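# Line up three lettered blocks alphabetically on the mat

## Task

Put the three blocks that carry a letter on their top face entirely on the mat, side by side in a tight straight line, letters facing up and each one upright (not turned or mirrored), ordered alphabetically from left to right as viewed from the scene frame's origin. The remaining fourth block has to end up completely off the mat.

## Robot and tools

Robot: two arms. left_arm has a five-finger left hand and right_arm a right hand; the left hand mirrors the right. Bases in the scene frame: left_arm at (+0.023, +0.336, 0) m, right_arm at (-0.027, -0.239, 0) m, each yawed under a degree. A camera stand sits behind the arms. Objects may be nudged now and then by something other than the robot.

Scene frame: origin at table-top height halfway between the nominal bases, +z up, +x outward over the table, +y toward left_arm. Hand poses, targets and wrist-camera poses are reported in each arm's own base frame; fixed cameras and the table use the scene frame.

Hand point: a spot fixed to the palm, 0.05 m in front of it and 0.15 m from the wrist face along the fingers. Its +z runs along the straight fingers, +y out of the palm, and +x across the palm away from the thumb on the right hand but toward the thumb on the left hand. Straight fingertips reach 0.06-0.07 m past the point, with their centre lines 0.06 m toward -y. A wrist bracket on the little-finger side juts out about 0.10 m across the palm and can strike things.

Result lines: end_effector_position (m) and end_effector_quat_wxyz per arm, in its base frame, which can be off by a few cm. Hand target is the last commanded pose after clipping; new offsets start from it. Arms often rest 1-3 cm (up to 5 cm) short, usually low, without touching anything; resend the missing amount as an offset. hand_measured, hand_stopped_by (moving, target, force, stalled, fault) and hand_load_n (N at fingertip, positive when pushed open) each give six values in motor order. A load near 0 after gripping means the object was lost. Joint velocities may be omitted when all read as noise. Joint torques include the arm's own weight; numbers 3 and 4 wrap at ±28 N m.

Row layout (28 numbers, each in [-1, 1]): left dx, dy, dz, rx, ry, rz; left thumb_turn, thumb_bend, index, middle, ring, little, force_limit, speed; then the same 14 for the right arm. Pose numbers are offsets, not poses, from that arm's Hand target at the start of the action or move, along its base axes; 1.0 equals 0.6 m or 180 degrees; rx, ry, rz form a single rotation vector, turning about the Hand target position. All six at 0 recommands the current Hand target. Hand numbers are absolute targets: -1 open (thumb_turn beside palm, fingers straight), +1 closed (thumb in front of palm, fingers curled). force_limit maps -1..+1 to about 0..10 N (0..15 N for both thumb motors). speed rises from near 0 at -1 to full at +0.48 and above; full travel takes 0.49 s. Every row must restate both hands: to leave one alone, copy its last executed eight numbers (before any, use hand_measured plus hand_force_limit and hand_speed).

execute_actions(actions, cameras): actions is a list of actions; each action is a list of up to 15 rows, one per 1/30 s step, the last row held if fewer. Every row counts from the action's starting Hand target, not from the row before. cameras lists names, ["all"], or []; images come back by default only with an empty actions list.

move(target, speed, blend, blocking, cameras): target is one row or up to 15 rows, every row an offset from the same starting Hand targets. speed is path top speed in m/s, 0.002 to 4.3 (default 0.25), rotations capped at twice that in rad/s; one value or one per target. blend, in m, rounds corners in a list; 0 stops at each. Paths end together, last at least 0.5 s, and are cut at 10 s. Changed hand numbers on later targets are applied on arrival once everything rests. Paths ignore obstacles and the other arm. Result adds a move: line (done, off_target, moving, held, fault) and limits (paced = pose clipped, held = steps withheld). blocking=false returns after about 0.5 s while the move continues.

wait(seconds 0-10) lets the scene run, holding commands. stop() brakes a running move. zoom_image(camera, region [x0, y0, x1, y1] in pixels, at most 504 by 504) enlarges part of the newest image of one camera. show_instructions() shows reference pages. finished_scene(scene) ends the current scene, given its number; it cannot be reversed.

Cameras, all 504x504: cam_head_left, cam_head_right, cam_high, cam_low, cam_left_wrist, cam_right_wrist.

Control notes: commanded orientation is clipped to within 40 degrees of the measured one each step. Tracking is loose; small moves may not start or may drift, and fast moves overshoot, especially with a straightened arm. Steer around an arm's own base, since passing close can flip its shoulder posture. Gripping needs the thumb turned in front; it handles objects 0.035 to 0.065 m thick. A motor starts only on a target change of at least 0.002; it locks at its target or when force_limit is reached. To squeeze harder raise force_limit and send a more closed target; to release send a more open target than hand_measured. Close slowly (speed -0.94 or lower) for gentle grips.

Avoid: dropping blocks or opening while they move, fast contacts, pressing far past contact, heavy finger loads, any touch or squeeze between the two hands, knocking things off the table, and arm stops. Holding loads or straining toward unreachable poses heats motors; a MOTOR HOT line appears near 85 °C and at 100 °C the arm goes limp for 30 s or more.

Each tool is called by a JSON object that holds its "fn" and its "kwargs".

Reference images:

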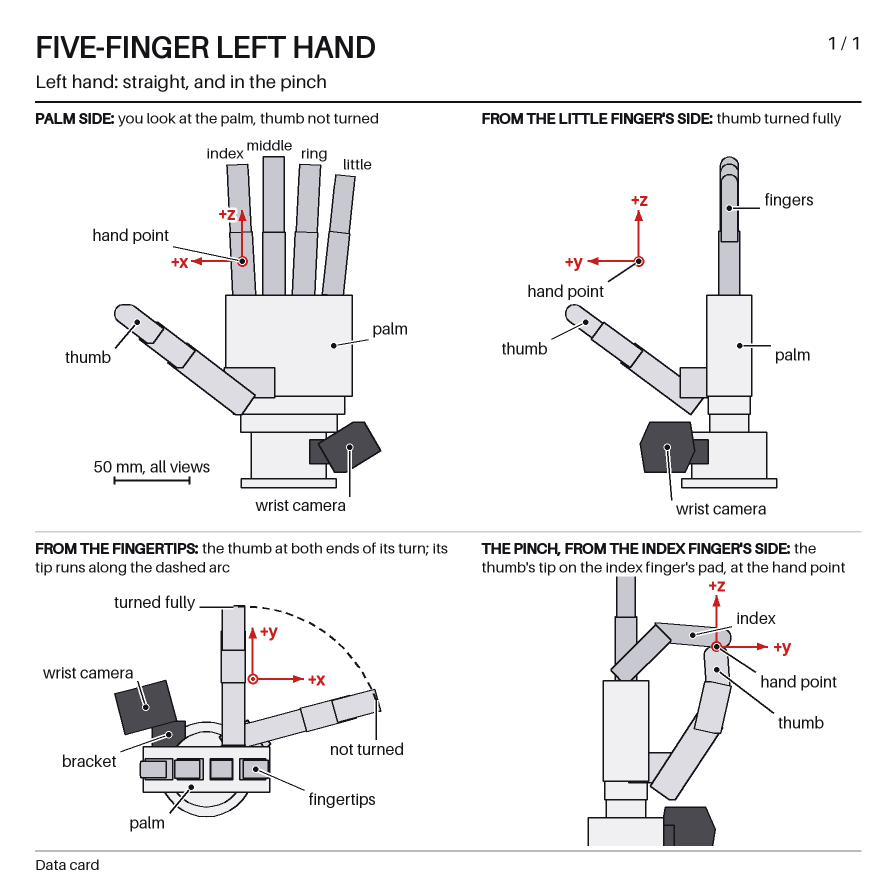

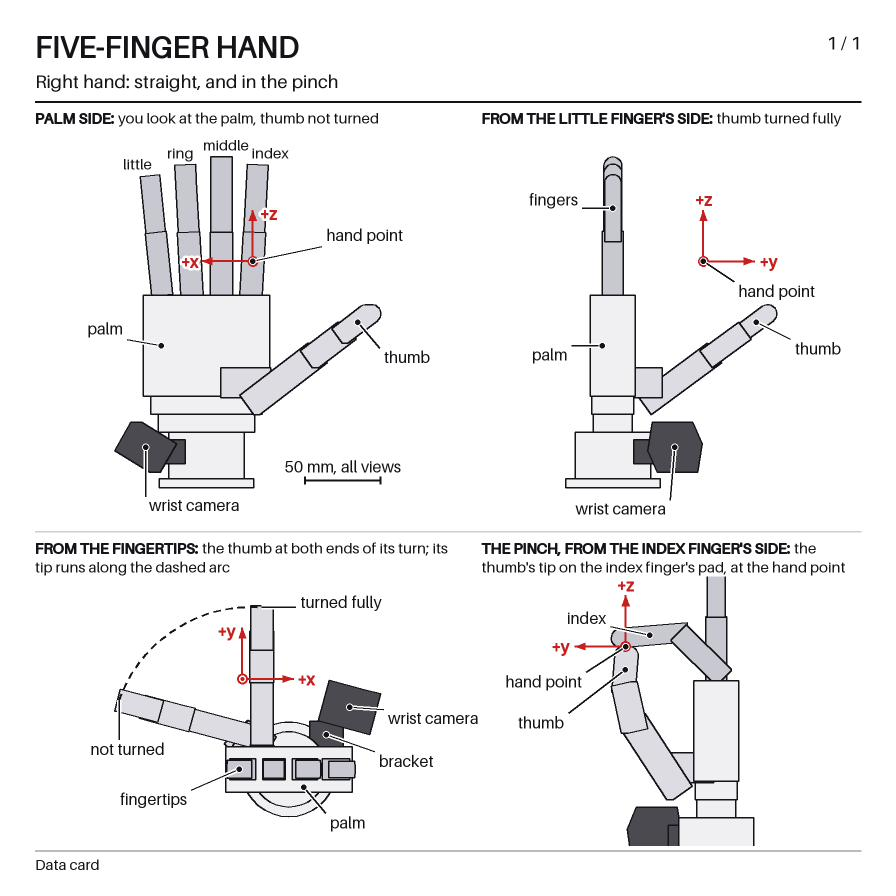

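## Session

{"fn": "execute_actions", "kwargs": {"actions": []}}

{"fn": "zoom_image", "kwargs": {"camera": "cam_head_right", "region": [70, 160, 250, 340]}}

{"fn": "zoom_image", "kwargs": {"camera": "cam_head_right", "region": [220, 160, 400, 340]}}

Scene clock: 0.00 s.
left_arm: end_effector_position=(+0.4706, +0.1836, +0.1815) hand_measured=(-1.000, -1.000, -1.000, -1.000, -1.000, -1.000) hand_load_n=(+0.0, +0.0, +0.0, +0.5, +0.0, +0.0) hand_stopped_by=(target, target, target, target, target, target) hand_force_limit=0.00 hand_speed=-0.80 end_effector_quat_wxyz=(-0.177, +0.954, -0.229, -0.084) | right_arm: end_effector_position=(+0.3993, -0.1796, +0.1544) hand_measured=(-1.000, -1.000, -1.000, -1.000, -1.000, -1.000) hand_load_n=(+0.0, +0.0, +0.0, +0.0, +0.0, +0.0) hand_stopped_by=(target, target, target, target, target, target) hand_force_limit=0.00 hand_speed=-0.80 end_effector_quat_wxyz=(+0.636, +0.733, -0.196, +0.141)
Joint positions: left_arm=[0.343 1.685 1.583 -1.412 -0.39 -0.745] | right_arm=[0.035 1.91 1.182 -1.316 1.399 -0.612]
Joint velocities: within noise
Joint torques (N m): no reading
Heat: left arm: hottest elbow 26 °C; right arm: hottest elbow 32 °C.
Hand target: left_arm +0.4772, +0.1859, +0.1883; -0.182, +0.954, -0.227, -0.076 | right_arm +0.4040, -0.1794, +0.1555; +0.635, +0.733, -0.199, +0.144

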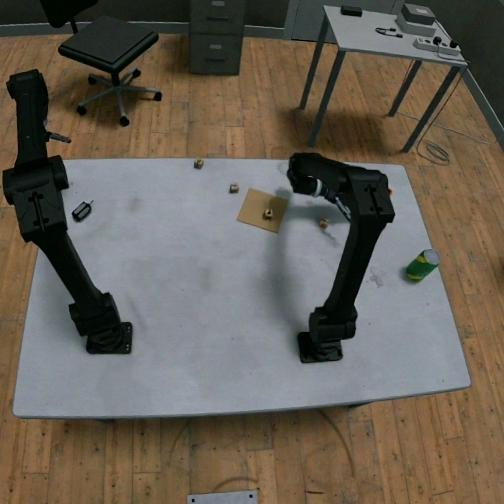

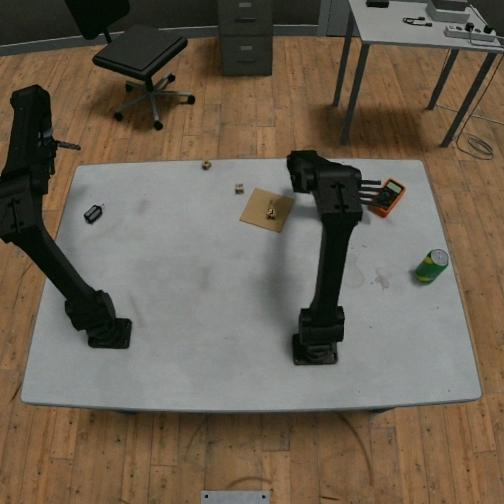

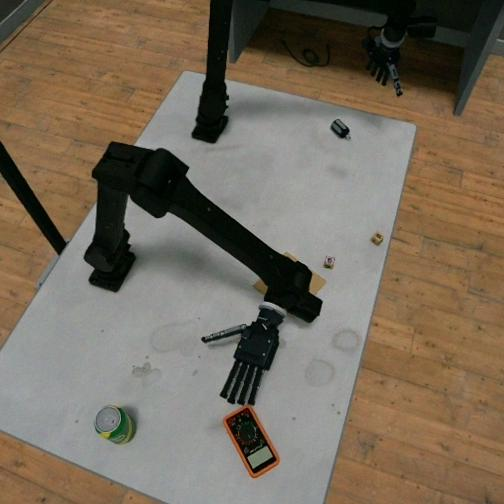

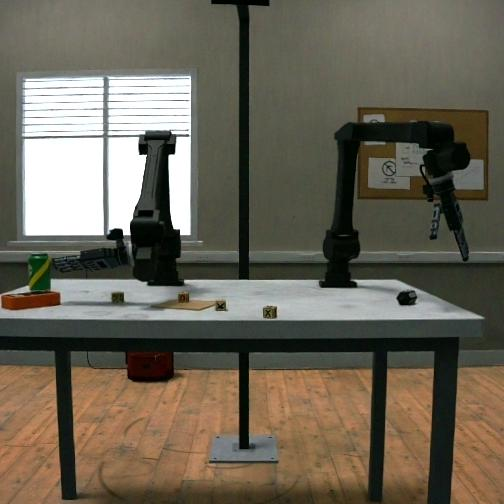

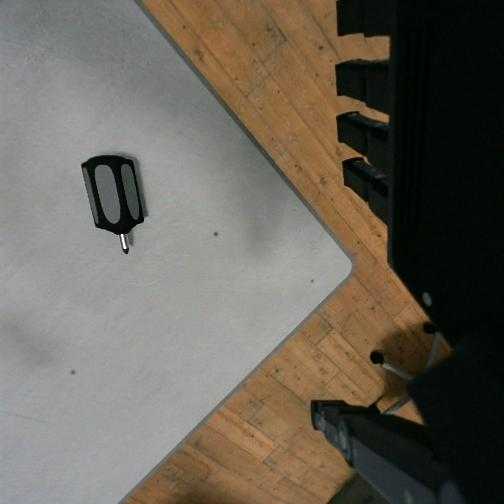

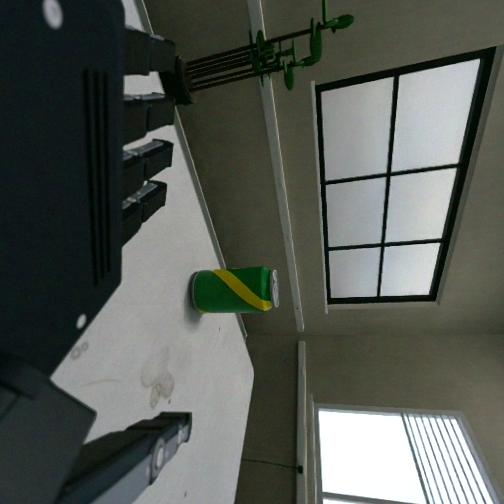

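Scaled by 2.800 from the camera's 504x504 image, which has a finer 720x720 frame.

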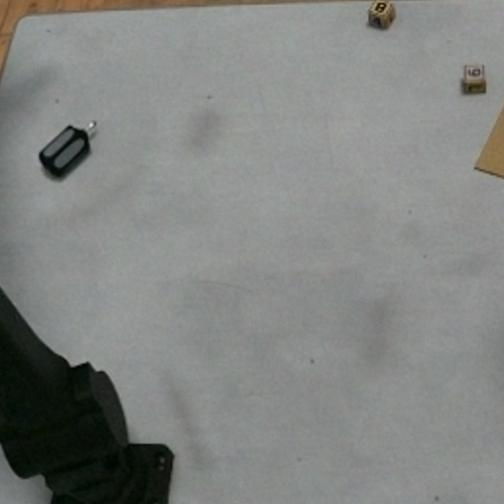

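Scaled by 2.800 from the camera's 504x504 image, which has a finer 720x720 frame.

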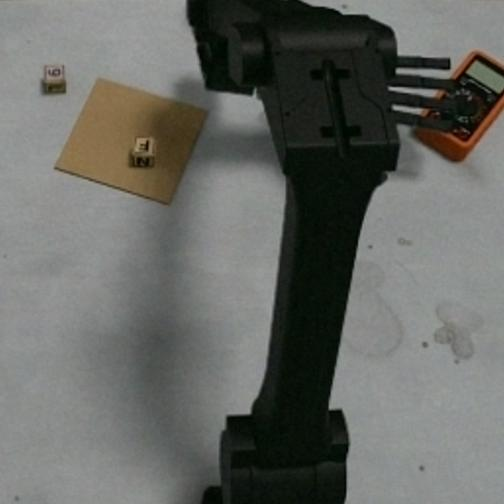

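{"fn": "zoom_image", "kwargs": {"camera": "cam_head_right", "region": [195, 150, 255, 210]}}

{"fn": "zoom_image", "kwargs": {"camera": "cam_head_left", "region": [185, 150, 245, 210]}}

{"fn": "zoom_image", "kwargs": {"camera": "cam_head_left", "region": [235, 180, 345, 250]}}

{"fn": "zoom_image", "kwargs": {"camera": "cam_head_left", "region": [308, 208, 338, 238]}}

{"fn": "zoom_image", "kwargs": {"camera": "cam_high", "region": [310, 220, 400, 300]}}

{"fn": "zoom_image", "kwargs": {"camera": "cam_low", "region": [100, 270, 290, 330]}}

Scaled by 8.400 from the camera's 504x504 image, which has a finer 720x720 frame.

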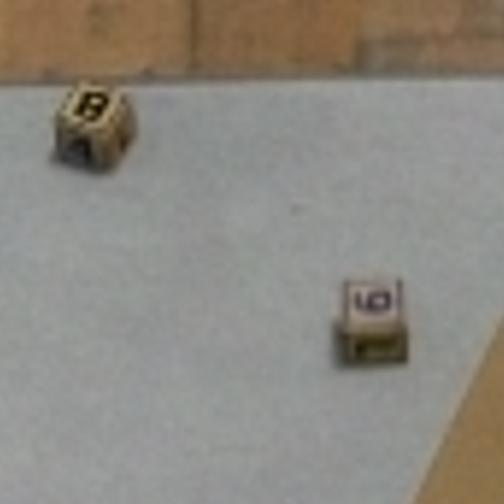

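Scaled by 8.400 from the camera's 504x504 image, which has a finer 720x720 frame.

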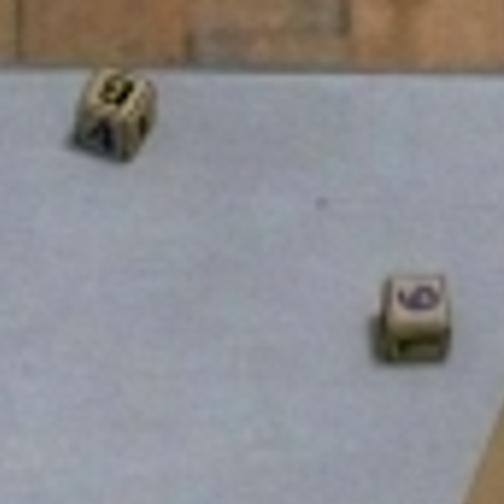

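Scaled by 4.582 from the camera's 504x504 image, which has a finer 720x720 frame.

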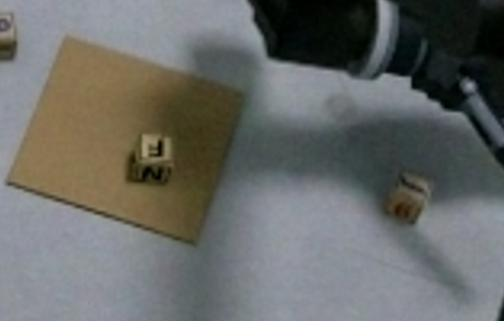

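Scaled by 16.800 from the camera's 504x504 image, which has a finer 720x720 frame.

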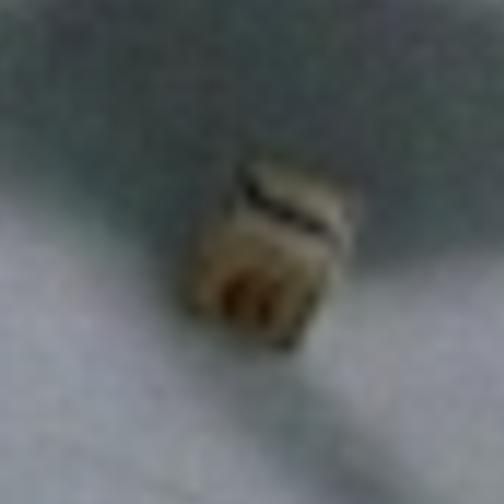

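Scaled by 5.600 from the camera's 504x504 image, which has a finer 720x720 frame.

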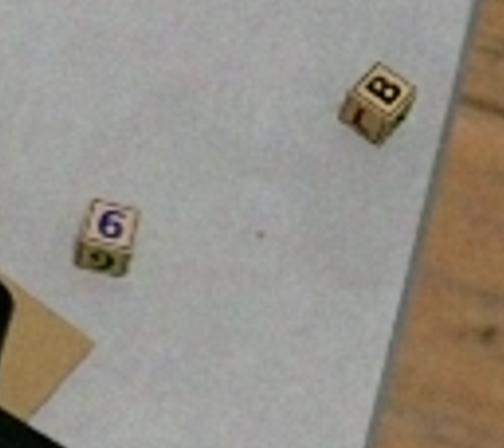

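Scaled by 2.653 from the camera's 504x504 image, which has a finer 720x720 frame.

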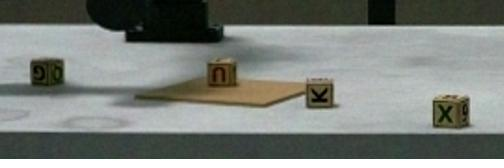

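{"fn": "move", "kwargs": {"target": [[0,0,0.15,0,0,0, 1, -0.8, -0.6, -0.6, -1, -1, 0, -0.4, 0,0,0.2, 0,0,0, 1, -0.8, -0.6, -0.6, -1, -1, 0.0, -0.4],[-0.295,-0.31,0.153,0.0469,-0.2119,-0.372, 1, -0.8, -0.6, -0.6, -1, -1, 0, -0.4, -0.173,0.1,0.208, 0.5245,-0.4806,-0.0711, 1, -0.8, -0.6, -0.6, -1, -1, 0.0, -0.4]], "cameras": ["all"], "speed": [0.2,0.35], "blend": [0.03,0]}}

{"fn": "zoom_image", "kwargs": {"camera": "cam_head_right", "region": [190, 150, 350, 250]}}

{"fn": "zoom_image", "kwargs": {"camera": "cam_high", "region": [200, 220, 400, 380]}}

Scene clock: 24.57 s.
left_arm: end_effector_position=(+0.2988, +0.0030, +0.2793) hand_measured=(+1.000, -0.800, -0.600, -0.600, -1.000, -1.000) hand_load_n=(+0.0, +0.0, +0.0, +0.0, +0.0, +0.0) hand_stopped_by=(target, target, target, target, target, target) hand_force_limit=0.00 hand_speed=-0.40 end_effector_quat_wxyz=(-0.313, +0.641, -0.627, +0.312) | right_arm: end_effector_position=(+0.2997, -0.1163, +0.2755) hand_measured=(+1.000, -0.800, -0.600, -0.600, -1.000, -1.000) hand_load_n=(+0.0, +0.0, +0.0, +0.0, +0.0, +0.0) hand_stopped_by=(target, target, target, target, target, target) hand_force_limit=0.00 hand_speed=-0.40 end_effector_quat_wxyz=(-0.315, +0.639, -0.631, +0.306)
Joint positions: left_arm=[0.182 0.621 0.845 -0.888 0.134 0.095] | right_arm=[-0.683 0.798 0.918 -0.915 -0.536 -0.471]
Joint torques (N m): left_arm=[-2.73 -0.09 8.32 2.86 0.1 0.02] | right_arm=[-1.2 -2.61 9.28 2.13 -0.52 0.1]
Heat: left arm: hottest elbow 30 °C; right arm: hottest elbow 34 °C.
Hand target: left_arm +0.3003, -0.0001, +0.2802; -0.318, +0.632, -0.632, +0.318 | right_arm +0.3002, -0.1194, +0.2803; -0.318, +0.632, -0.632, +0.318
Off the commanded pose: left_arm 0.003 m, 2 deg | right_arm 0.006 m, 2 deg.
move: done

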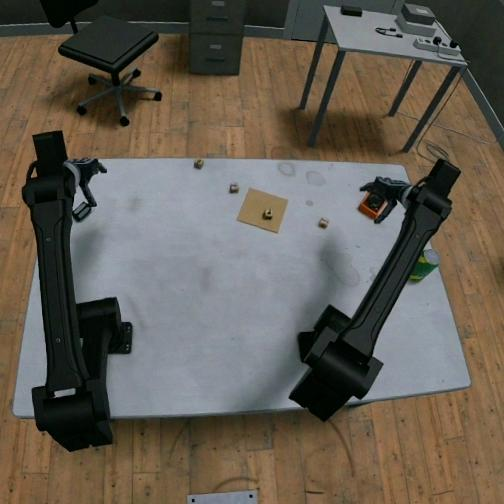

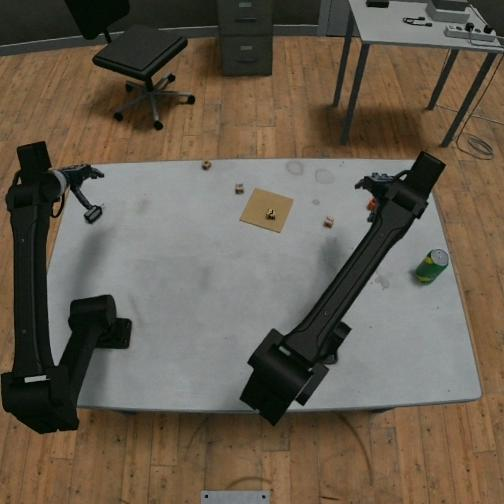

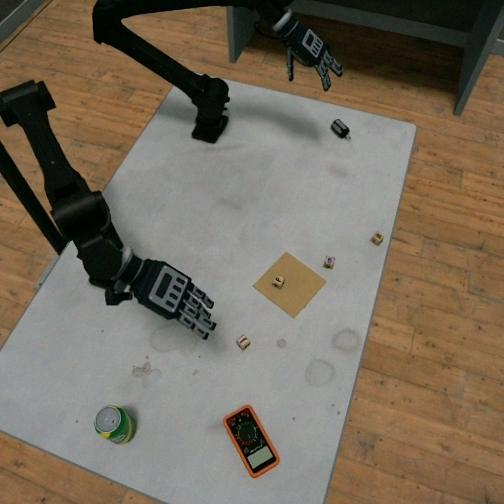

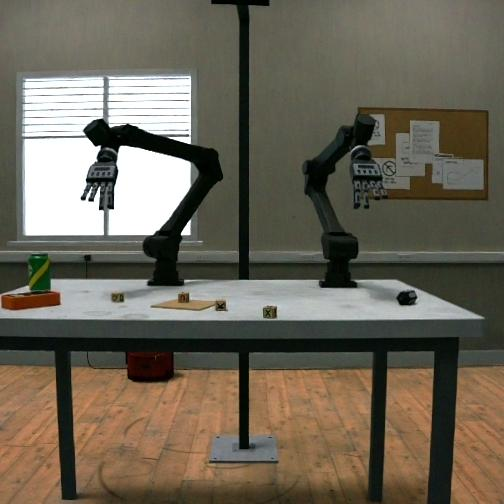

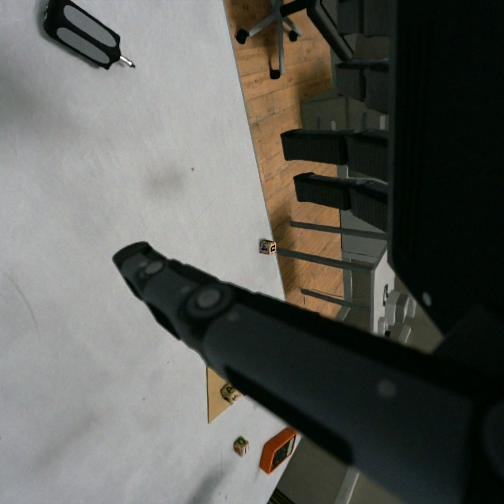

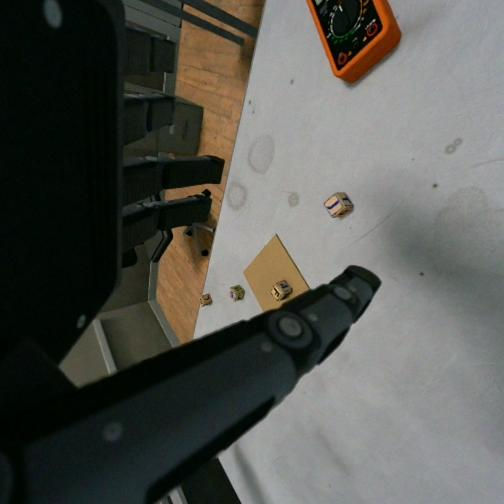

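Scaled by 3.150 from the camera's 504x504 image, which has a finer 720x720 frame.

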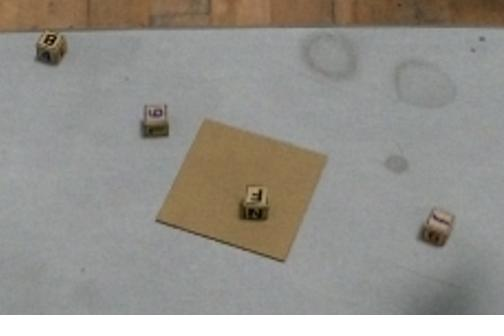

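Scaled by 2.520 from the camera's 504x504 image, which has a finer 720x720 frame.

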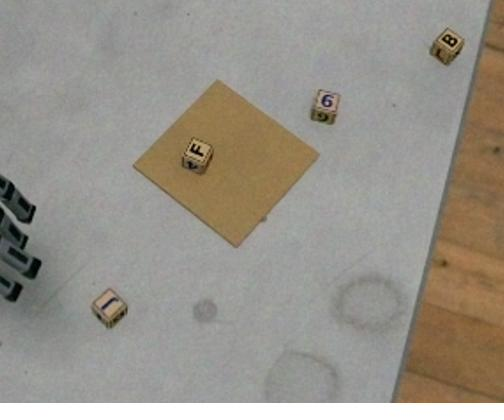

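{"fn": "zoom_image", "kwargs": {"camera": "cam_head_right", "region": [256, 198, 286, 228]}}

{"fn": "zoom_image", "kwargs": {"camera": "cam_high", "region": [264, 268, 294, 298]}}

{"fn": "zoom_image", "kwargs": {"camera": "cam_head_right", "region": [314, 206, 344, 236]}}

{"fn": "zoom_image", "kwargs": {"camera": "cam_high", "region": [228, 326, 258, 356]}}

{"fn": "zoom_image", "kwargs": {"camera": "cam_head_right", "region": [192, 150, 222, 180]}}

{"fn": "zoom_image", "kwargs": {"camera": "cam_high", "region": [362, 224, 392, 254]}}

{"fn": "zoom_image", "kwargs": {"camera": "cam_high", "region": [315, 248, 345, 278]}}

Scaled by 16.800 from the camera's 504x504 image, which has a finer 720x720 frame.

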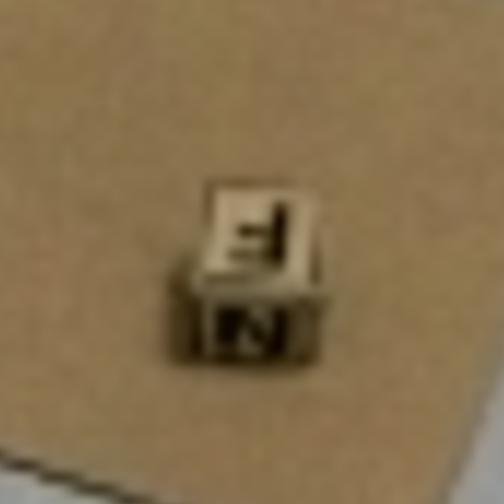

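Scaled by 16.800 from the camera's 504x504 image, which has a finer 720x720 frame.

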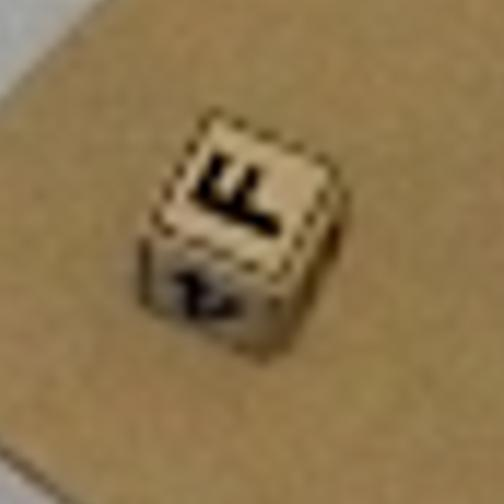

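Scaled by 16.800 from the camera's 504x504 image, which has a finer 720x720 frame.

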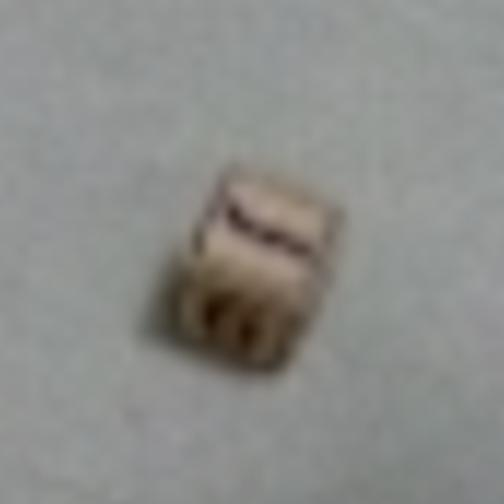

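Scaled by 16.800 from the camera's 504x504 image, which has a finer 720x720 frame.

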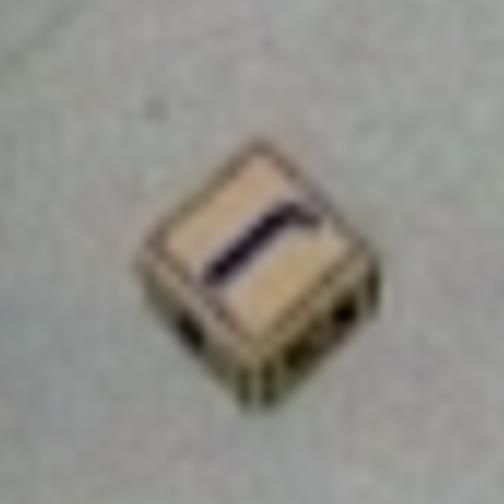

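Scaled by 16.800 from the camera's 504x504 image, which has a finer 720x720 frame.

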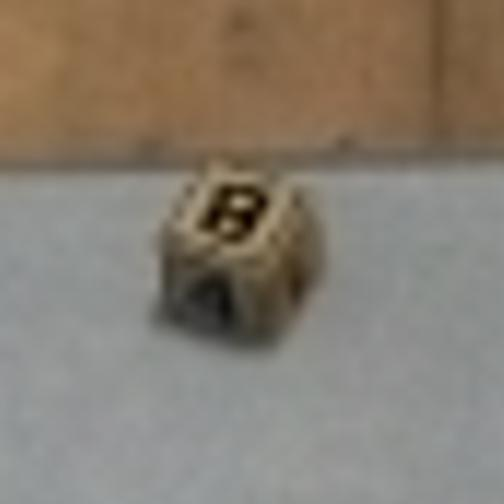

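Scaled by 16.800 from the camera's 504x504 image, which has a finer 720x720 frame.

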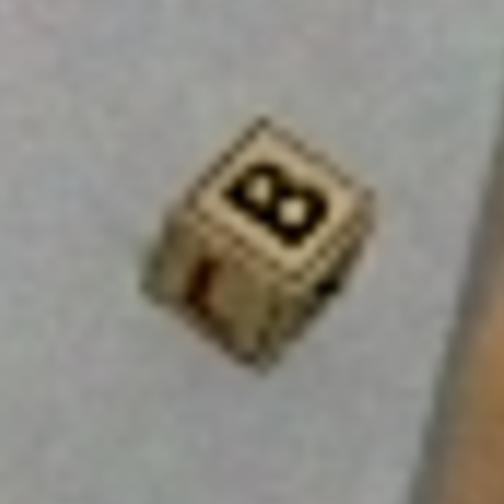

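Scaled by 16.800 from the camera's 504x504 image, which has a finer 720x720 frame.

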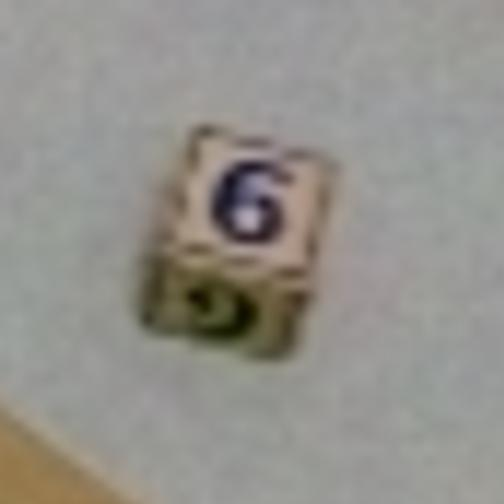

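{"fn": "move", "kwargs": {"target": [0.483,-0.367,-0.233,0,0,-0.139, 1, -0.6, -0.6, -0.6, -1, -1, 0, -0.4, 0.208,0.417,-0.233, 0,0,0.444, 1, -0.6, -0.6, -0.6, -1, -1, 0.0, -0.4], "cameras": ["cam_left_wrist","cam_right_wrist","cam_head_right"], "speed": 0.35}}

{"fn": "zoom_image", "kwargs": {"camera": "cam_right_wrist", "region": [180, 100, 480, 400]}}

{"fn": "zoom_image", "kwargs": {"camera": "cam_left_wrist", "region": [20, 100, 320, 400]}}

Scene clock: 90.70 s.
left_arm: end_effector_position=(+0.5691, -0.2085, +0.1249) hand_measured=(+1.000, -0.600, -0.600, -0.600, -1.000, -1.000) hand_load_n=(+0.0, +0.0, +0.0, +0.0, +0.0, +0.0) hand_stopped_by=(target, target, target, target, target, target) hand_force_limit=0.00 hand_speed=-0.40 end_effector_quat_wxyz=(+0.230, -0.493, +0.756, -0.363) | right_arm: end_effector_position=(+0.4105, +0.1276, +0.1325) hand_measured=(+1.000, -0.600, -0.600, -0.600, -1.000, -1.000) hand_load_n=(+0.0, +0.0, +0.0, +0.0, +0.0, +0.0) hand_stopped_by=(target, target, target, target, target, target) hand_force_limit=0.00 hand_speed=-0.40 end_effector_quat_wxyz=(-0.446, +0.890, -0.090, +0.033)
Joint positions: left_arm=[-0.269 1.589 1.137 -0.236 0.124 0.087] | right_arm=[0.011 1.469 1.078 -0.939 -0.904 -1.242]
Joint torques (N m): left_arm=[-2.55 -12.57 12 2.71 0.09 0.04] | right_arm=[-0.09 -8.64 11.34 0.36 -0.87 -0.11]
Heat: left arm: hottest elbow 31 °C; right arm: hottest elbow 39 °C.
Hand target: left_arm +0.5900, -0.2204, +0.1401; +0.241, -0.480, +0.754, -0.379 | right_arm +0.4251, +0.1308, +0.1406; -0.448, +0.890, -0.078, +0.040
Off the commanded pose: left_arm 0.029 m, 3 deg | right_arm 0.017 m, 2 deg.
move: off_target (left_arm, right_arm)
Images, in order (width x height): cam_head_right 504x504, cam_left_wrist 504x504, cam_right_wrist 504x504.

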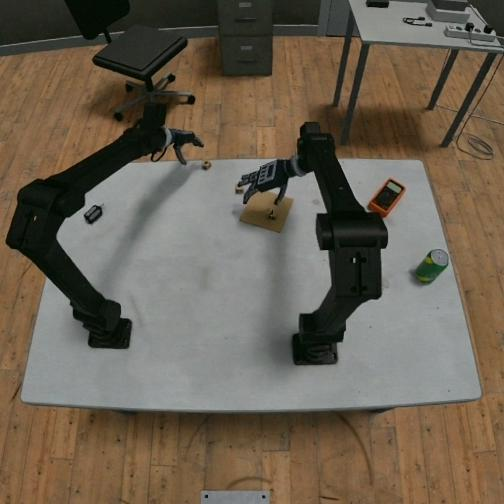

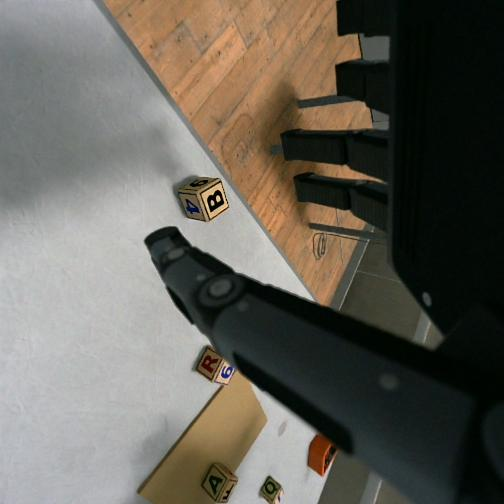

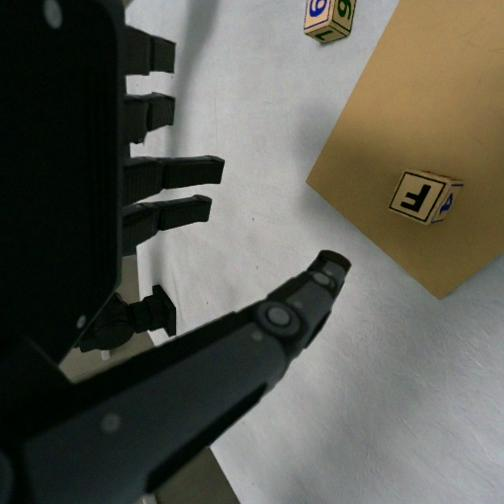

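Scaled by 1.680 from the camera's 504x504 image, which has a finer 720x720 frame.

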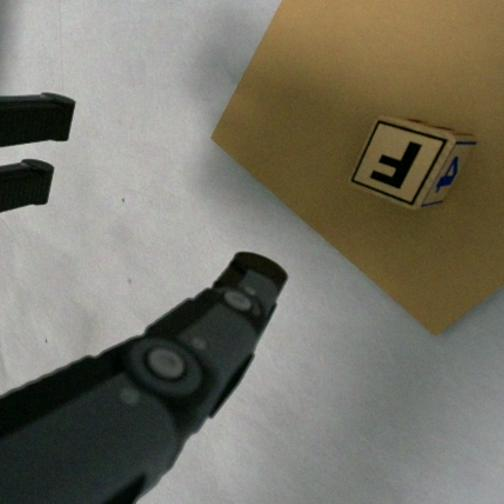

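Scaled by 1.680 from the camera's 504x504 image, which has a finer 720x720 frame.

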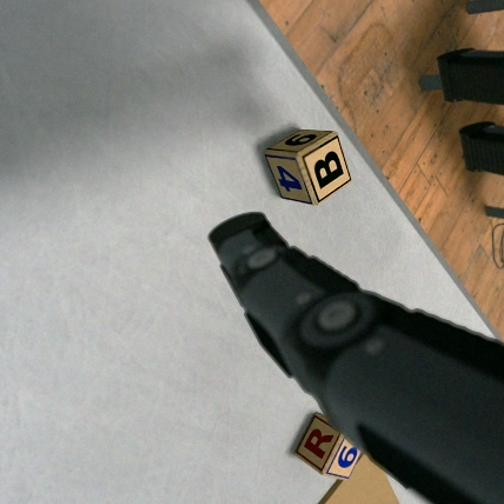

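{"fn": "move", "kwargs": {"target": [[0.0667,-0.088,-0.042,0,0,0, 1, -0.48, -0.4, -0.4, -1, -1, 0, -0.4, 0.0117,-0.042,-0.134, 0,0,0.0195, 1, -0.48, -0.4, -0.4, -1, -1, 0.0, -0.4],[0.0667,-0.088,-0.042,0,0,0, 1, -0.48, -0.4, -0.4, -1, -1, 0, -0.4, 0.0117,-0.042,-0.19, 0,0,0.0195, 1, -0.48, -0.4, -0.4, -1, -1, 0.0, -0.4]], "cameras": ["cam_left_wrist","cam_right_wrist","cam_low"], "speed": [0.25,0.1]}}

{"fn": "zoom_image", "kwargs": {"camera": "cam_low", "region": [130, 240, 230, 330]}}

{"fn": "zoom_image", "kwargs": {"camera": "cam_left_wrist", "region": [20, 100, 320, 400]}}

Scene clock: 139.10 s.
left_arm: end_effector_position=(+0.6092, -0.2638, +0.1011) hand_measured=(+1.000, -0.480, -0.400, -0.400, -1.000, -1.000) hand_load_n=(+0.0, +0.0, +0.0, +0.0, +0.0, +0.0) hand_stopped_by=(target, target, target, target, target, target) hand_force_limit=0.00 hand_speed=-0.40 end_effector_quat_wxyz=(+0.231, -0.483, +0.762, -0.364) | right_arm: end_effector_position=(+0.4285, +0.1082, +0.0333) hand_measured=(+1.000, -0.480, -0.400, -0.400, -1.000, -1.000) hand_load_n=(+0.0, +0.0, +0.0, +0.0, +0.0, +0.0) hand_stopped_by=(target, target, target, target, target, target) hand_force_limit=0.00 hand_speed=-0.40 end_effector_quat_wxyz=(-0.448, +0.892, -0.052, +0.024)
Joint positions: left_arm=[-0.346 1.748 1.274 -0.207 0.074 0.06] | right_arm=[-0.031 1.684 1.044 -0.824 -0.926 -1.433]
Joint torques (N m): left_arm=[-1.9 -15.33 11.86 2.59 -0.12 -0.11] | right_arm=[-0.73 -10.64 6.99 1.06 -0.88 -0.11]
Heat: left arm: hottest elbow 33 °C; right arm: hottest elbow 41 °C.
Hand target: left_arm +0.6301, -0.2733, +0.1152; +0.241, -0.480, +0.753, -0.379 | right_arm +0.4319, +0.1056, +0.0265; -0.449, +0.892, -0.051, +0.026
Off the commanded pose: left_arm 0.027 m, 2 deg | right_arm 0.008 m, 0 deg.
move: off_target (left_arm)
Images, in order (width x height): cam_low 504x504, cam_left_wrist 504x504, cam_right_wrist 504x504.

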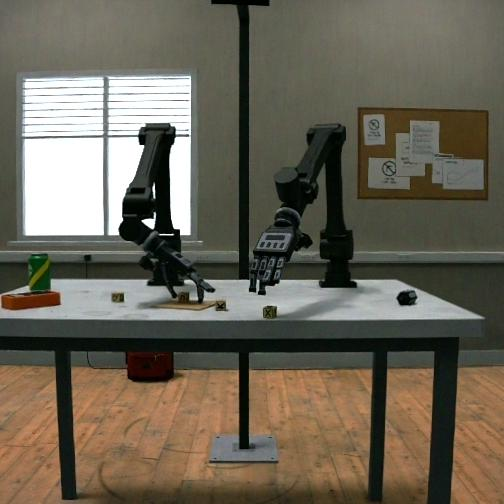

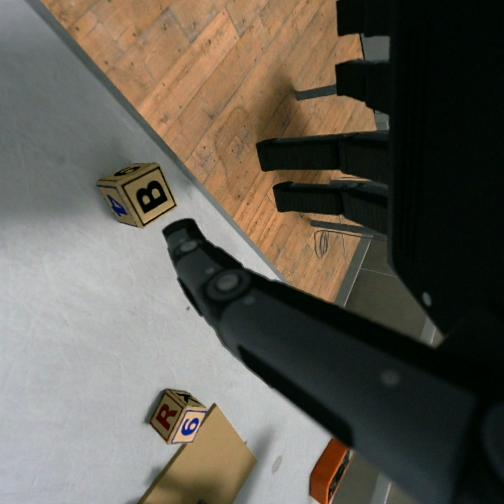

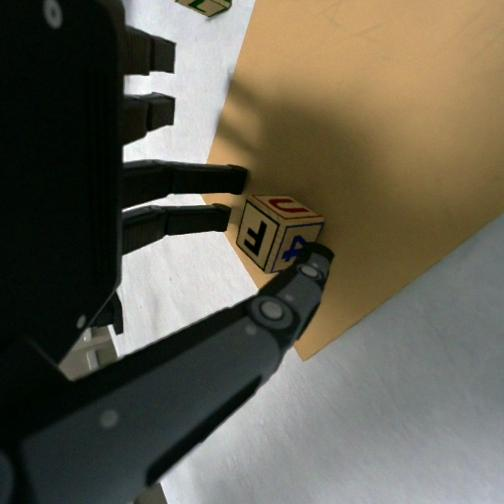

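Scaled by 5.040 from the camera's 504x504 image, which has a finer 720x720 frame.

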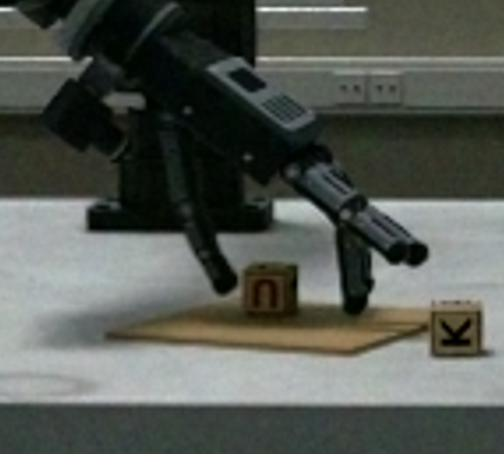

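Scaled by 1.680 from the camera's 504x504 image, which has a finer 720x720 frame.

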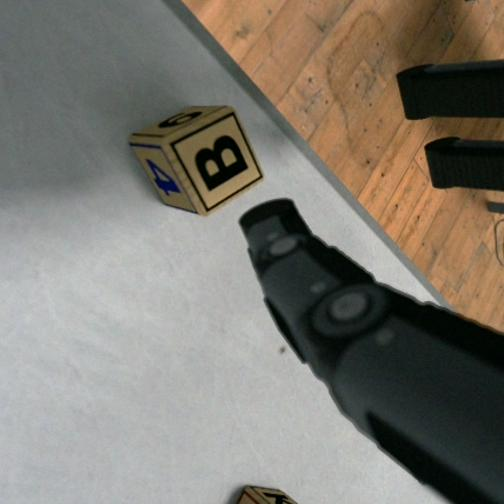

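{"fn": "move", "kwargs": {"target": [[0,0,0,0,0,0, 1, -0.48, -0.4, -0.4, -1, -1, 0, -0.4, 0,0,0, 0,0,0, 1, -0.48, -0.1, -0.1, -1, -1, 0.0, -0.7]], "cameras": ["cam_right_wrist","cam_low"], "speed": [0.25]}}

{"fn": "zoom_image", "kwargs": {"camera": "cam_low", "region": [130, 240, 230, 330]}}

Scene clock: 151.73 s.
left_arm: end_effector_position=(+0.6092, -0.2638, +0.1011) hand_measured=(+1.000, -0.480, -0.400, -0.400, -1.000, -1.000) hand_load_n=(+0.0, +0.0, +0.0, +0.0, +0.0, +0.0) hand_stopped_by=(target, target, target, target, target, target) hand_force_limit=0.00 hand_speed=-0.40 end_effector_quat_wxyz=(+0.231, -0.483, +0.762, -0.364) | right_arm: end_effector_position=(+0.4285, +0.1082, +0.0333) hand_measured=(+1.000, -0.480, -0.100, -0.100, -1.000, -1.000) hand_load_n=(+0.0, +0.0, +0.0, +0.0, +0.0, -0.5) hand_stopped_by=(target, target, target, target, target, target) hand_force_limit=0.00 hand_speed=-0.70 end_effector_quat_wxyz=(-0.448, +0.892, -0.052, +0.024)
Joint positions: left_arm=[-0.346 1.748 1.274 -0.207 0.074 0.06] | right_arm=[-0.031 1.684 1.044 -0.824 -0.926 -1.433]
Joint torques (N m): left_arm=[-2.02 -15.33 11.85 2.59 -0.12 -0.11] | right_arm=[-0.85 -10.81 6.95 0.99 -0.88 -0.1]
Heat: left arm: hottest elbow 35 °C; right arm: hottest elbow 40 °C.
Hand target: left_arm +0.6301, -0.2733, +0.1152; +0.241, -0.480, +0.754, -0.379 | right_arm +0.4319, +0.1056, +0.0265; -0.449, +0.892, -0.051, +0.026
Off the commanded pose: left_arm 0.027 m, 2 deg | right_arm 0.008 m, 0 deg.
move: off_target (left_arm)
Images, in order (width x height): cam_low 504x504, cam_right_wrist 504x504.

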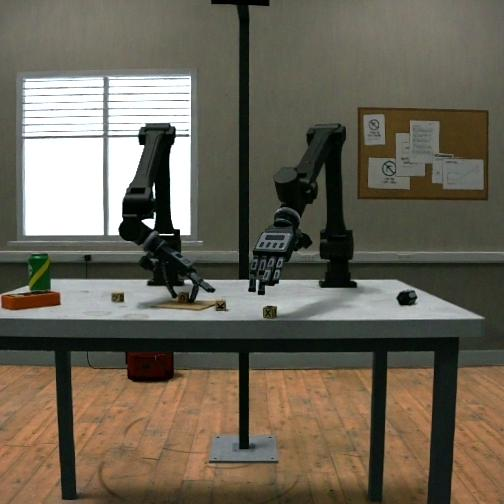

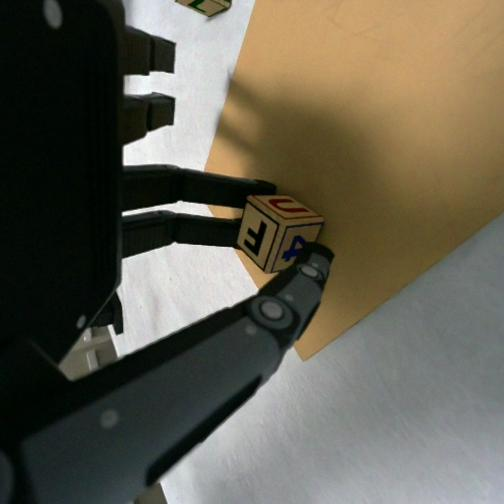

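Scaled by 5.040 from the camera's 504x504 image, which has a finer 720x720 frame.

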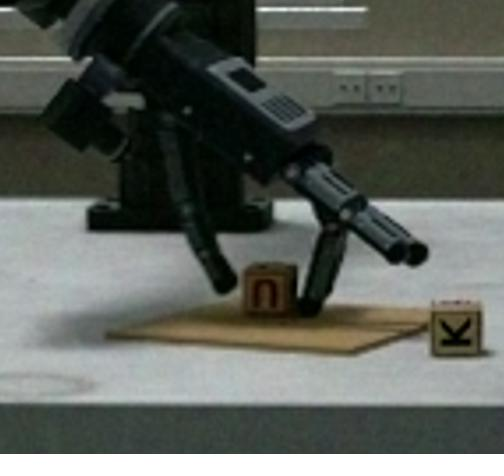

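{"fn": "move", "kwargs": {"target": [[0,0,0,0,0,0, 1, -0.48, -0.4, -0.4, -1, -1, 0, -0.4, 0,0,0, 0,0,0, 1, -0.48, 0.8, 0.8, -1, -1, -0.2, -0.9]], "cameras": ["cam_right_wrist","cam_low"], "speed": [0.25]}}

{"fn": "zoom_image", "kwargs": {"camera": "cam_low", "region": [130, 240, 230, 330]}}

{"fn": "zoom_image", "kwargs": {"camera": "cam_right_wrist", "region": [180, 140, 380, 340]}}

Scene clock: 163.17 s.
left_arm: end_effector_position=(+0.6092, -0.2638, +0.1011) hand_measured=(+1.000, -0.480, -0.400, -0.400, -1.000, -1.000) hand_load_n=(+0.0, +0.0, +0.0, -0.5, -0.5, +0.0) hand_stopped_by=(target, target, target, target, target, target) hand_force_limit=0.00 hand_speed=-0.40 end_effector_quat_wxyz=(+0.231, -0.483, +0.762, -0.364) | right_arm: end_effector_position=(+0.4285, +0.1082, +0.0333) hand_measured=(+1.000, -0.482, +0.094, +0.046, -1.000, -1.000) hand_load_n=(-2.5, +6.5, +6.0, +1.0, +0.0, +0.0) hand_stopped_by=(target, target, force, force, target, target) hand_force_limit=-0.20 hand_speed=-0.90 end_effector_quat_wxyz=(-0.448, +0.892, -0.052, +0.024)
Joint positions: left_arm=[-0.346 1.748 1.274 -0.207 0.074 0.06] | right_arm=[-0.031 1.684 1.044 -0.824 -0.926 -1.433]
Joint torques (N m): left_arm=[-2.02 -15.27 11.86 2.59 -0.12 -0.11] | right_arm=[-0.67 -10.87 6.97 1.02 -0.85 -0.09]
Heat: left arm: hottest elbow 37 °C; right arm: hottest elbow 39 °C.
Hand target: left_arm +0.6301, -0.2733, +0.1152; +0.241, -0.480, +0.754, -0.379 | right_arm +0.4319, +0.1056, +0.0265; -0.449, +0.892, -0.051, +0.026
Off the commanded pose: left_arm 0.027 m, 2 deg | right_arm 0.008 m, 0 deg.
move: off_target (left_arm)
Images, in order (width x height): cam_low 504x504, cam_right_wrist 504x504.

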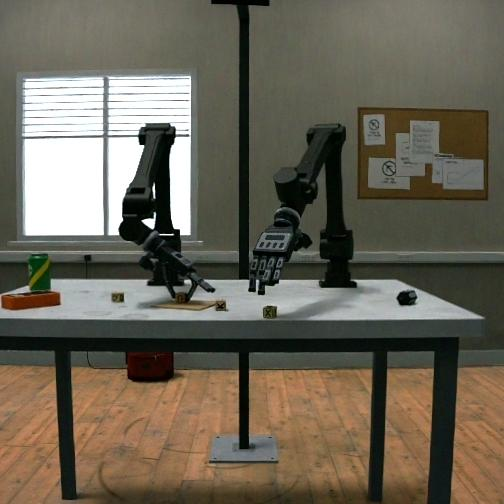

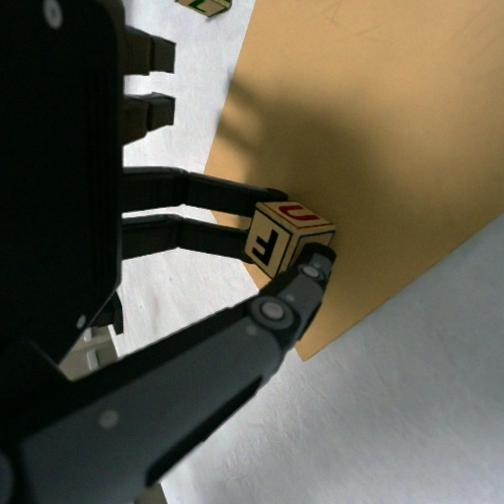

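Scaled by 5.040 from the camera's 504x504 image, which has a finer 720x720 frame.

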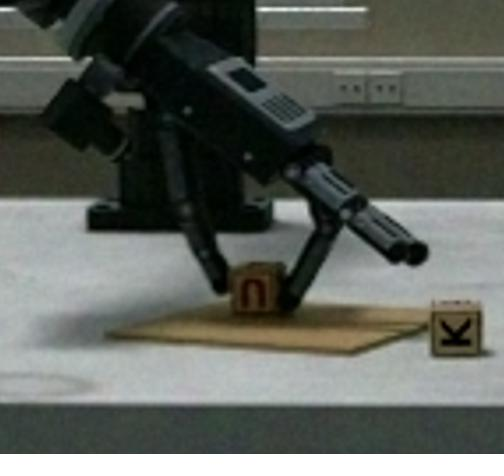

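Scaled by 2.520 from the camera's 504x504 image, which has a finer 720x720 frame.

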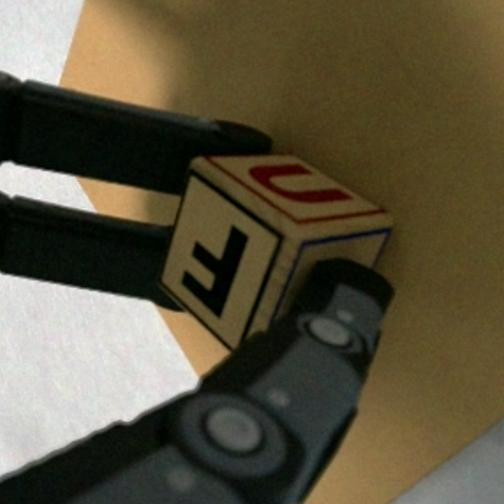

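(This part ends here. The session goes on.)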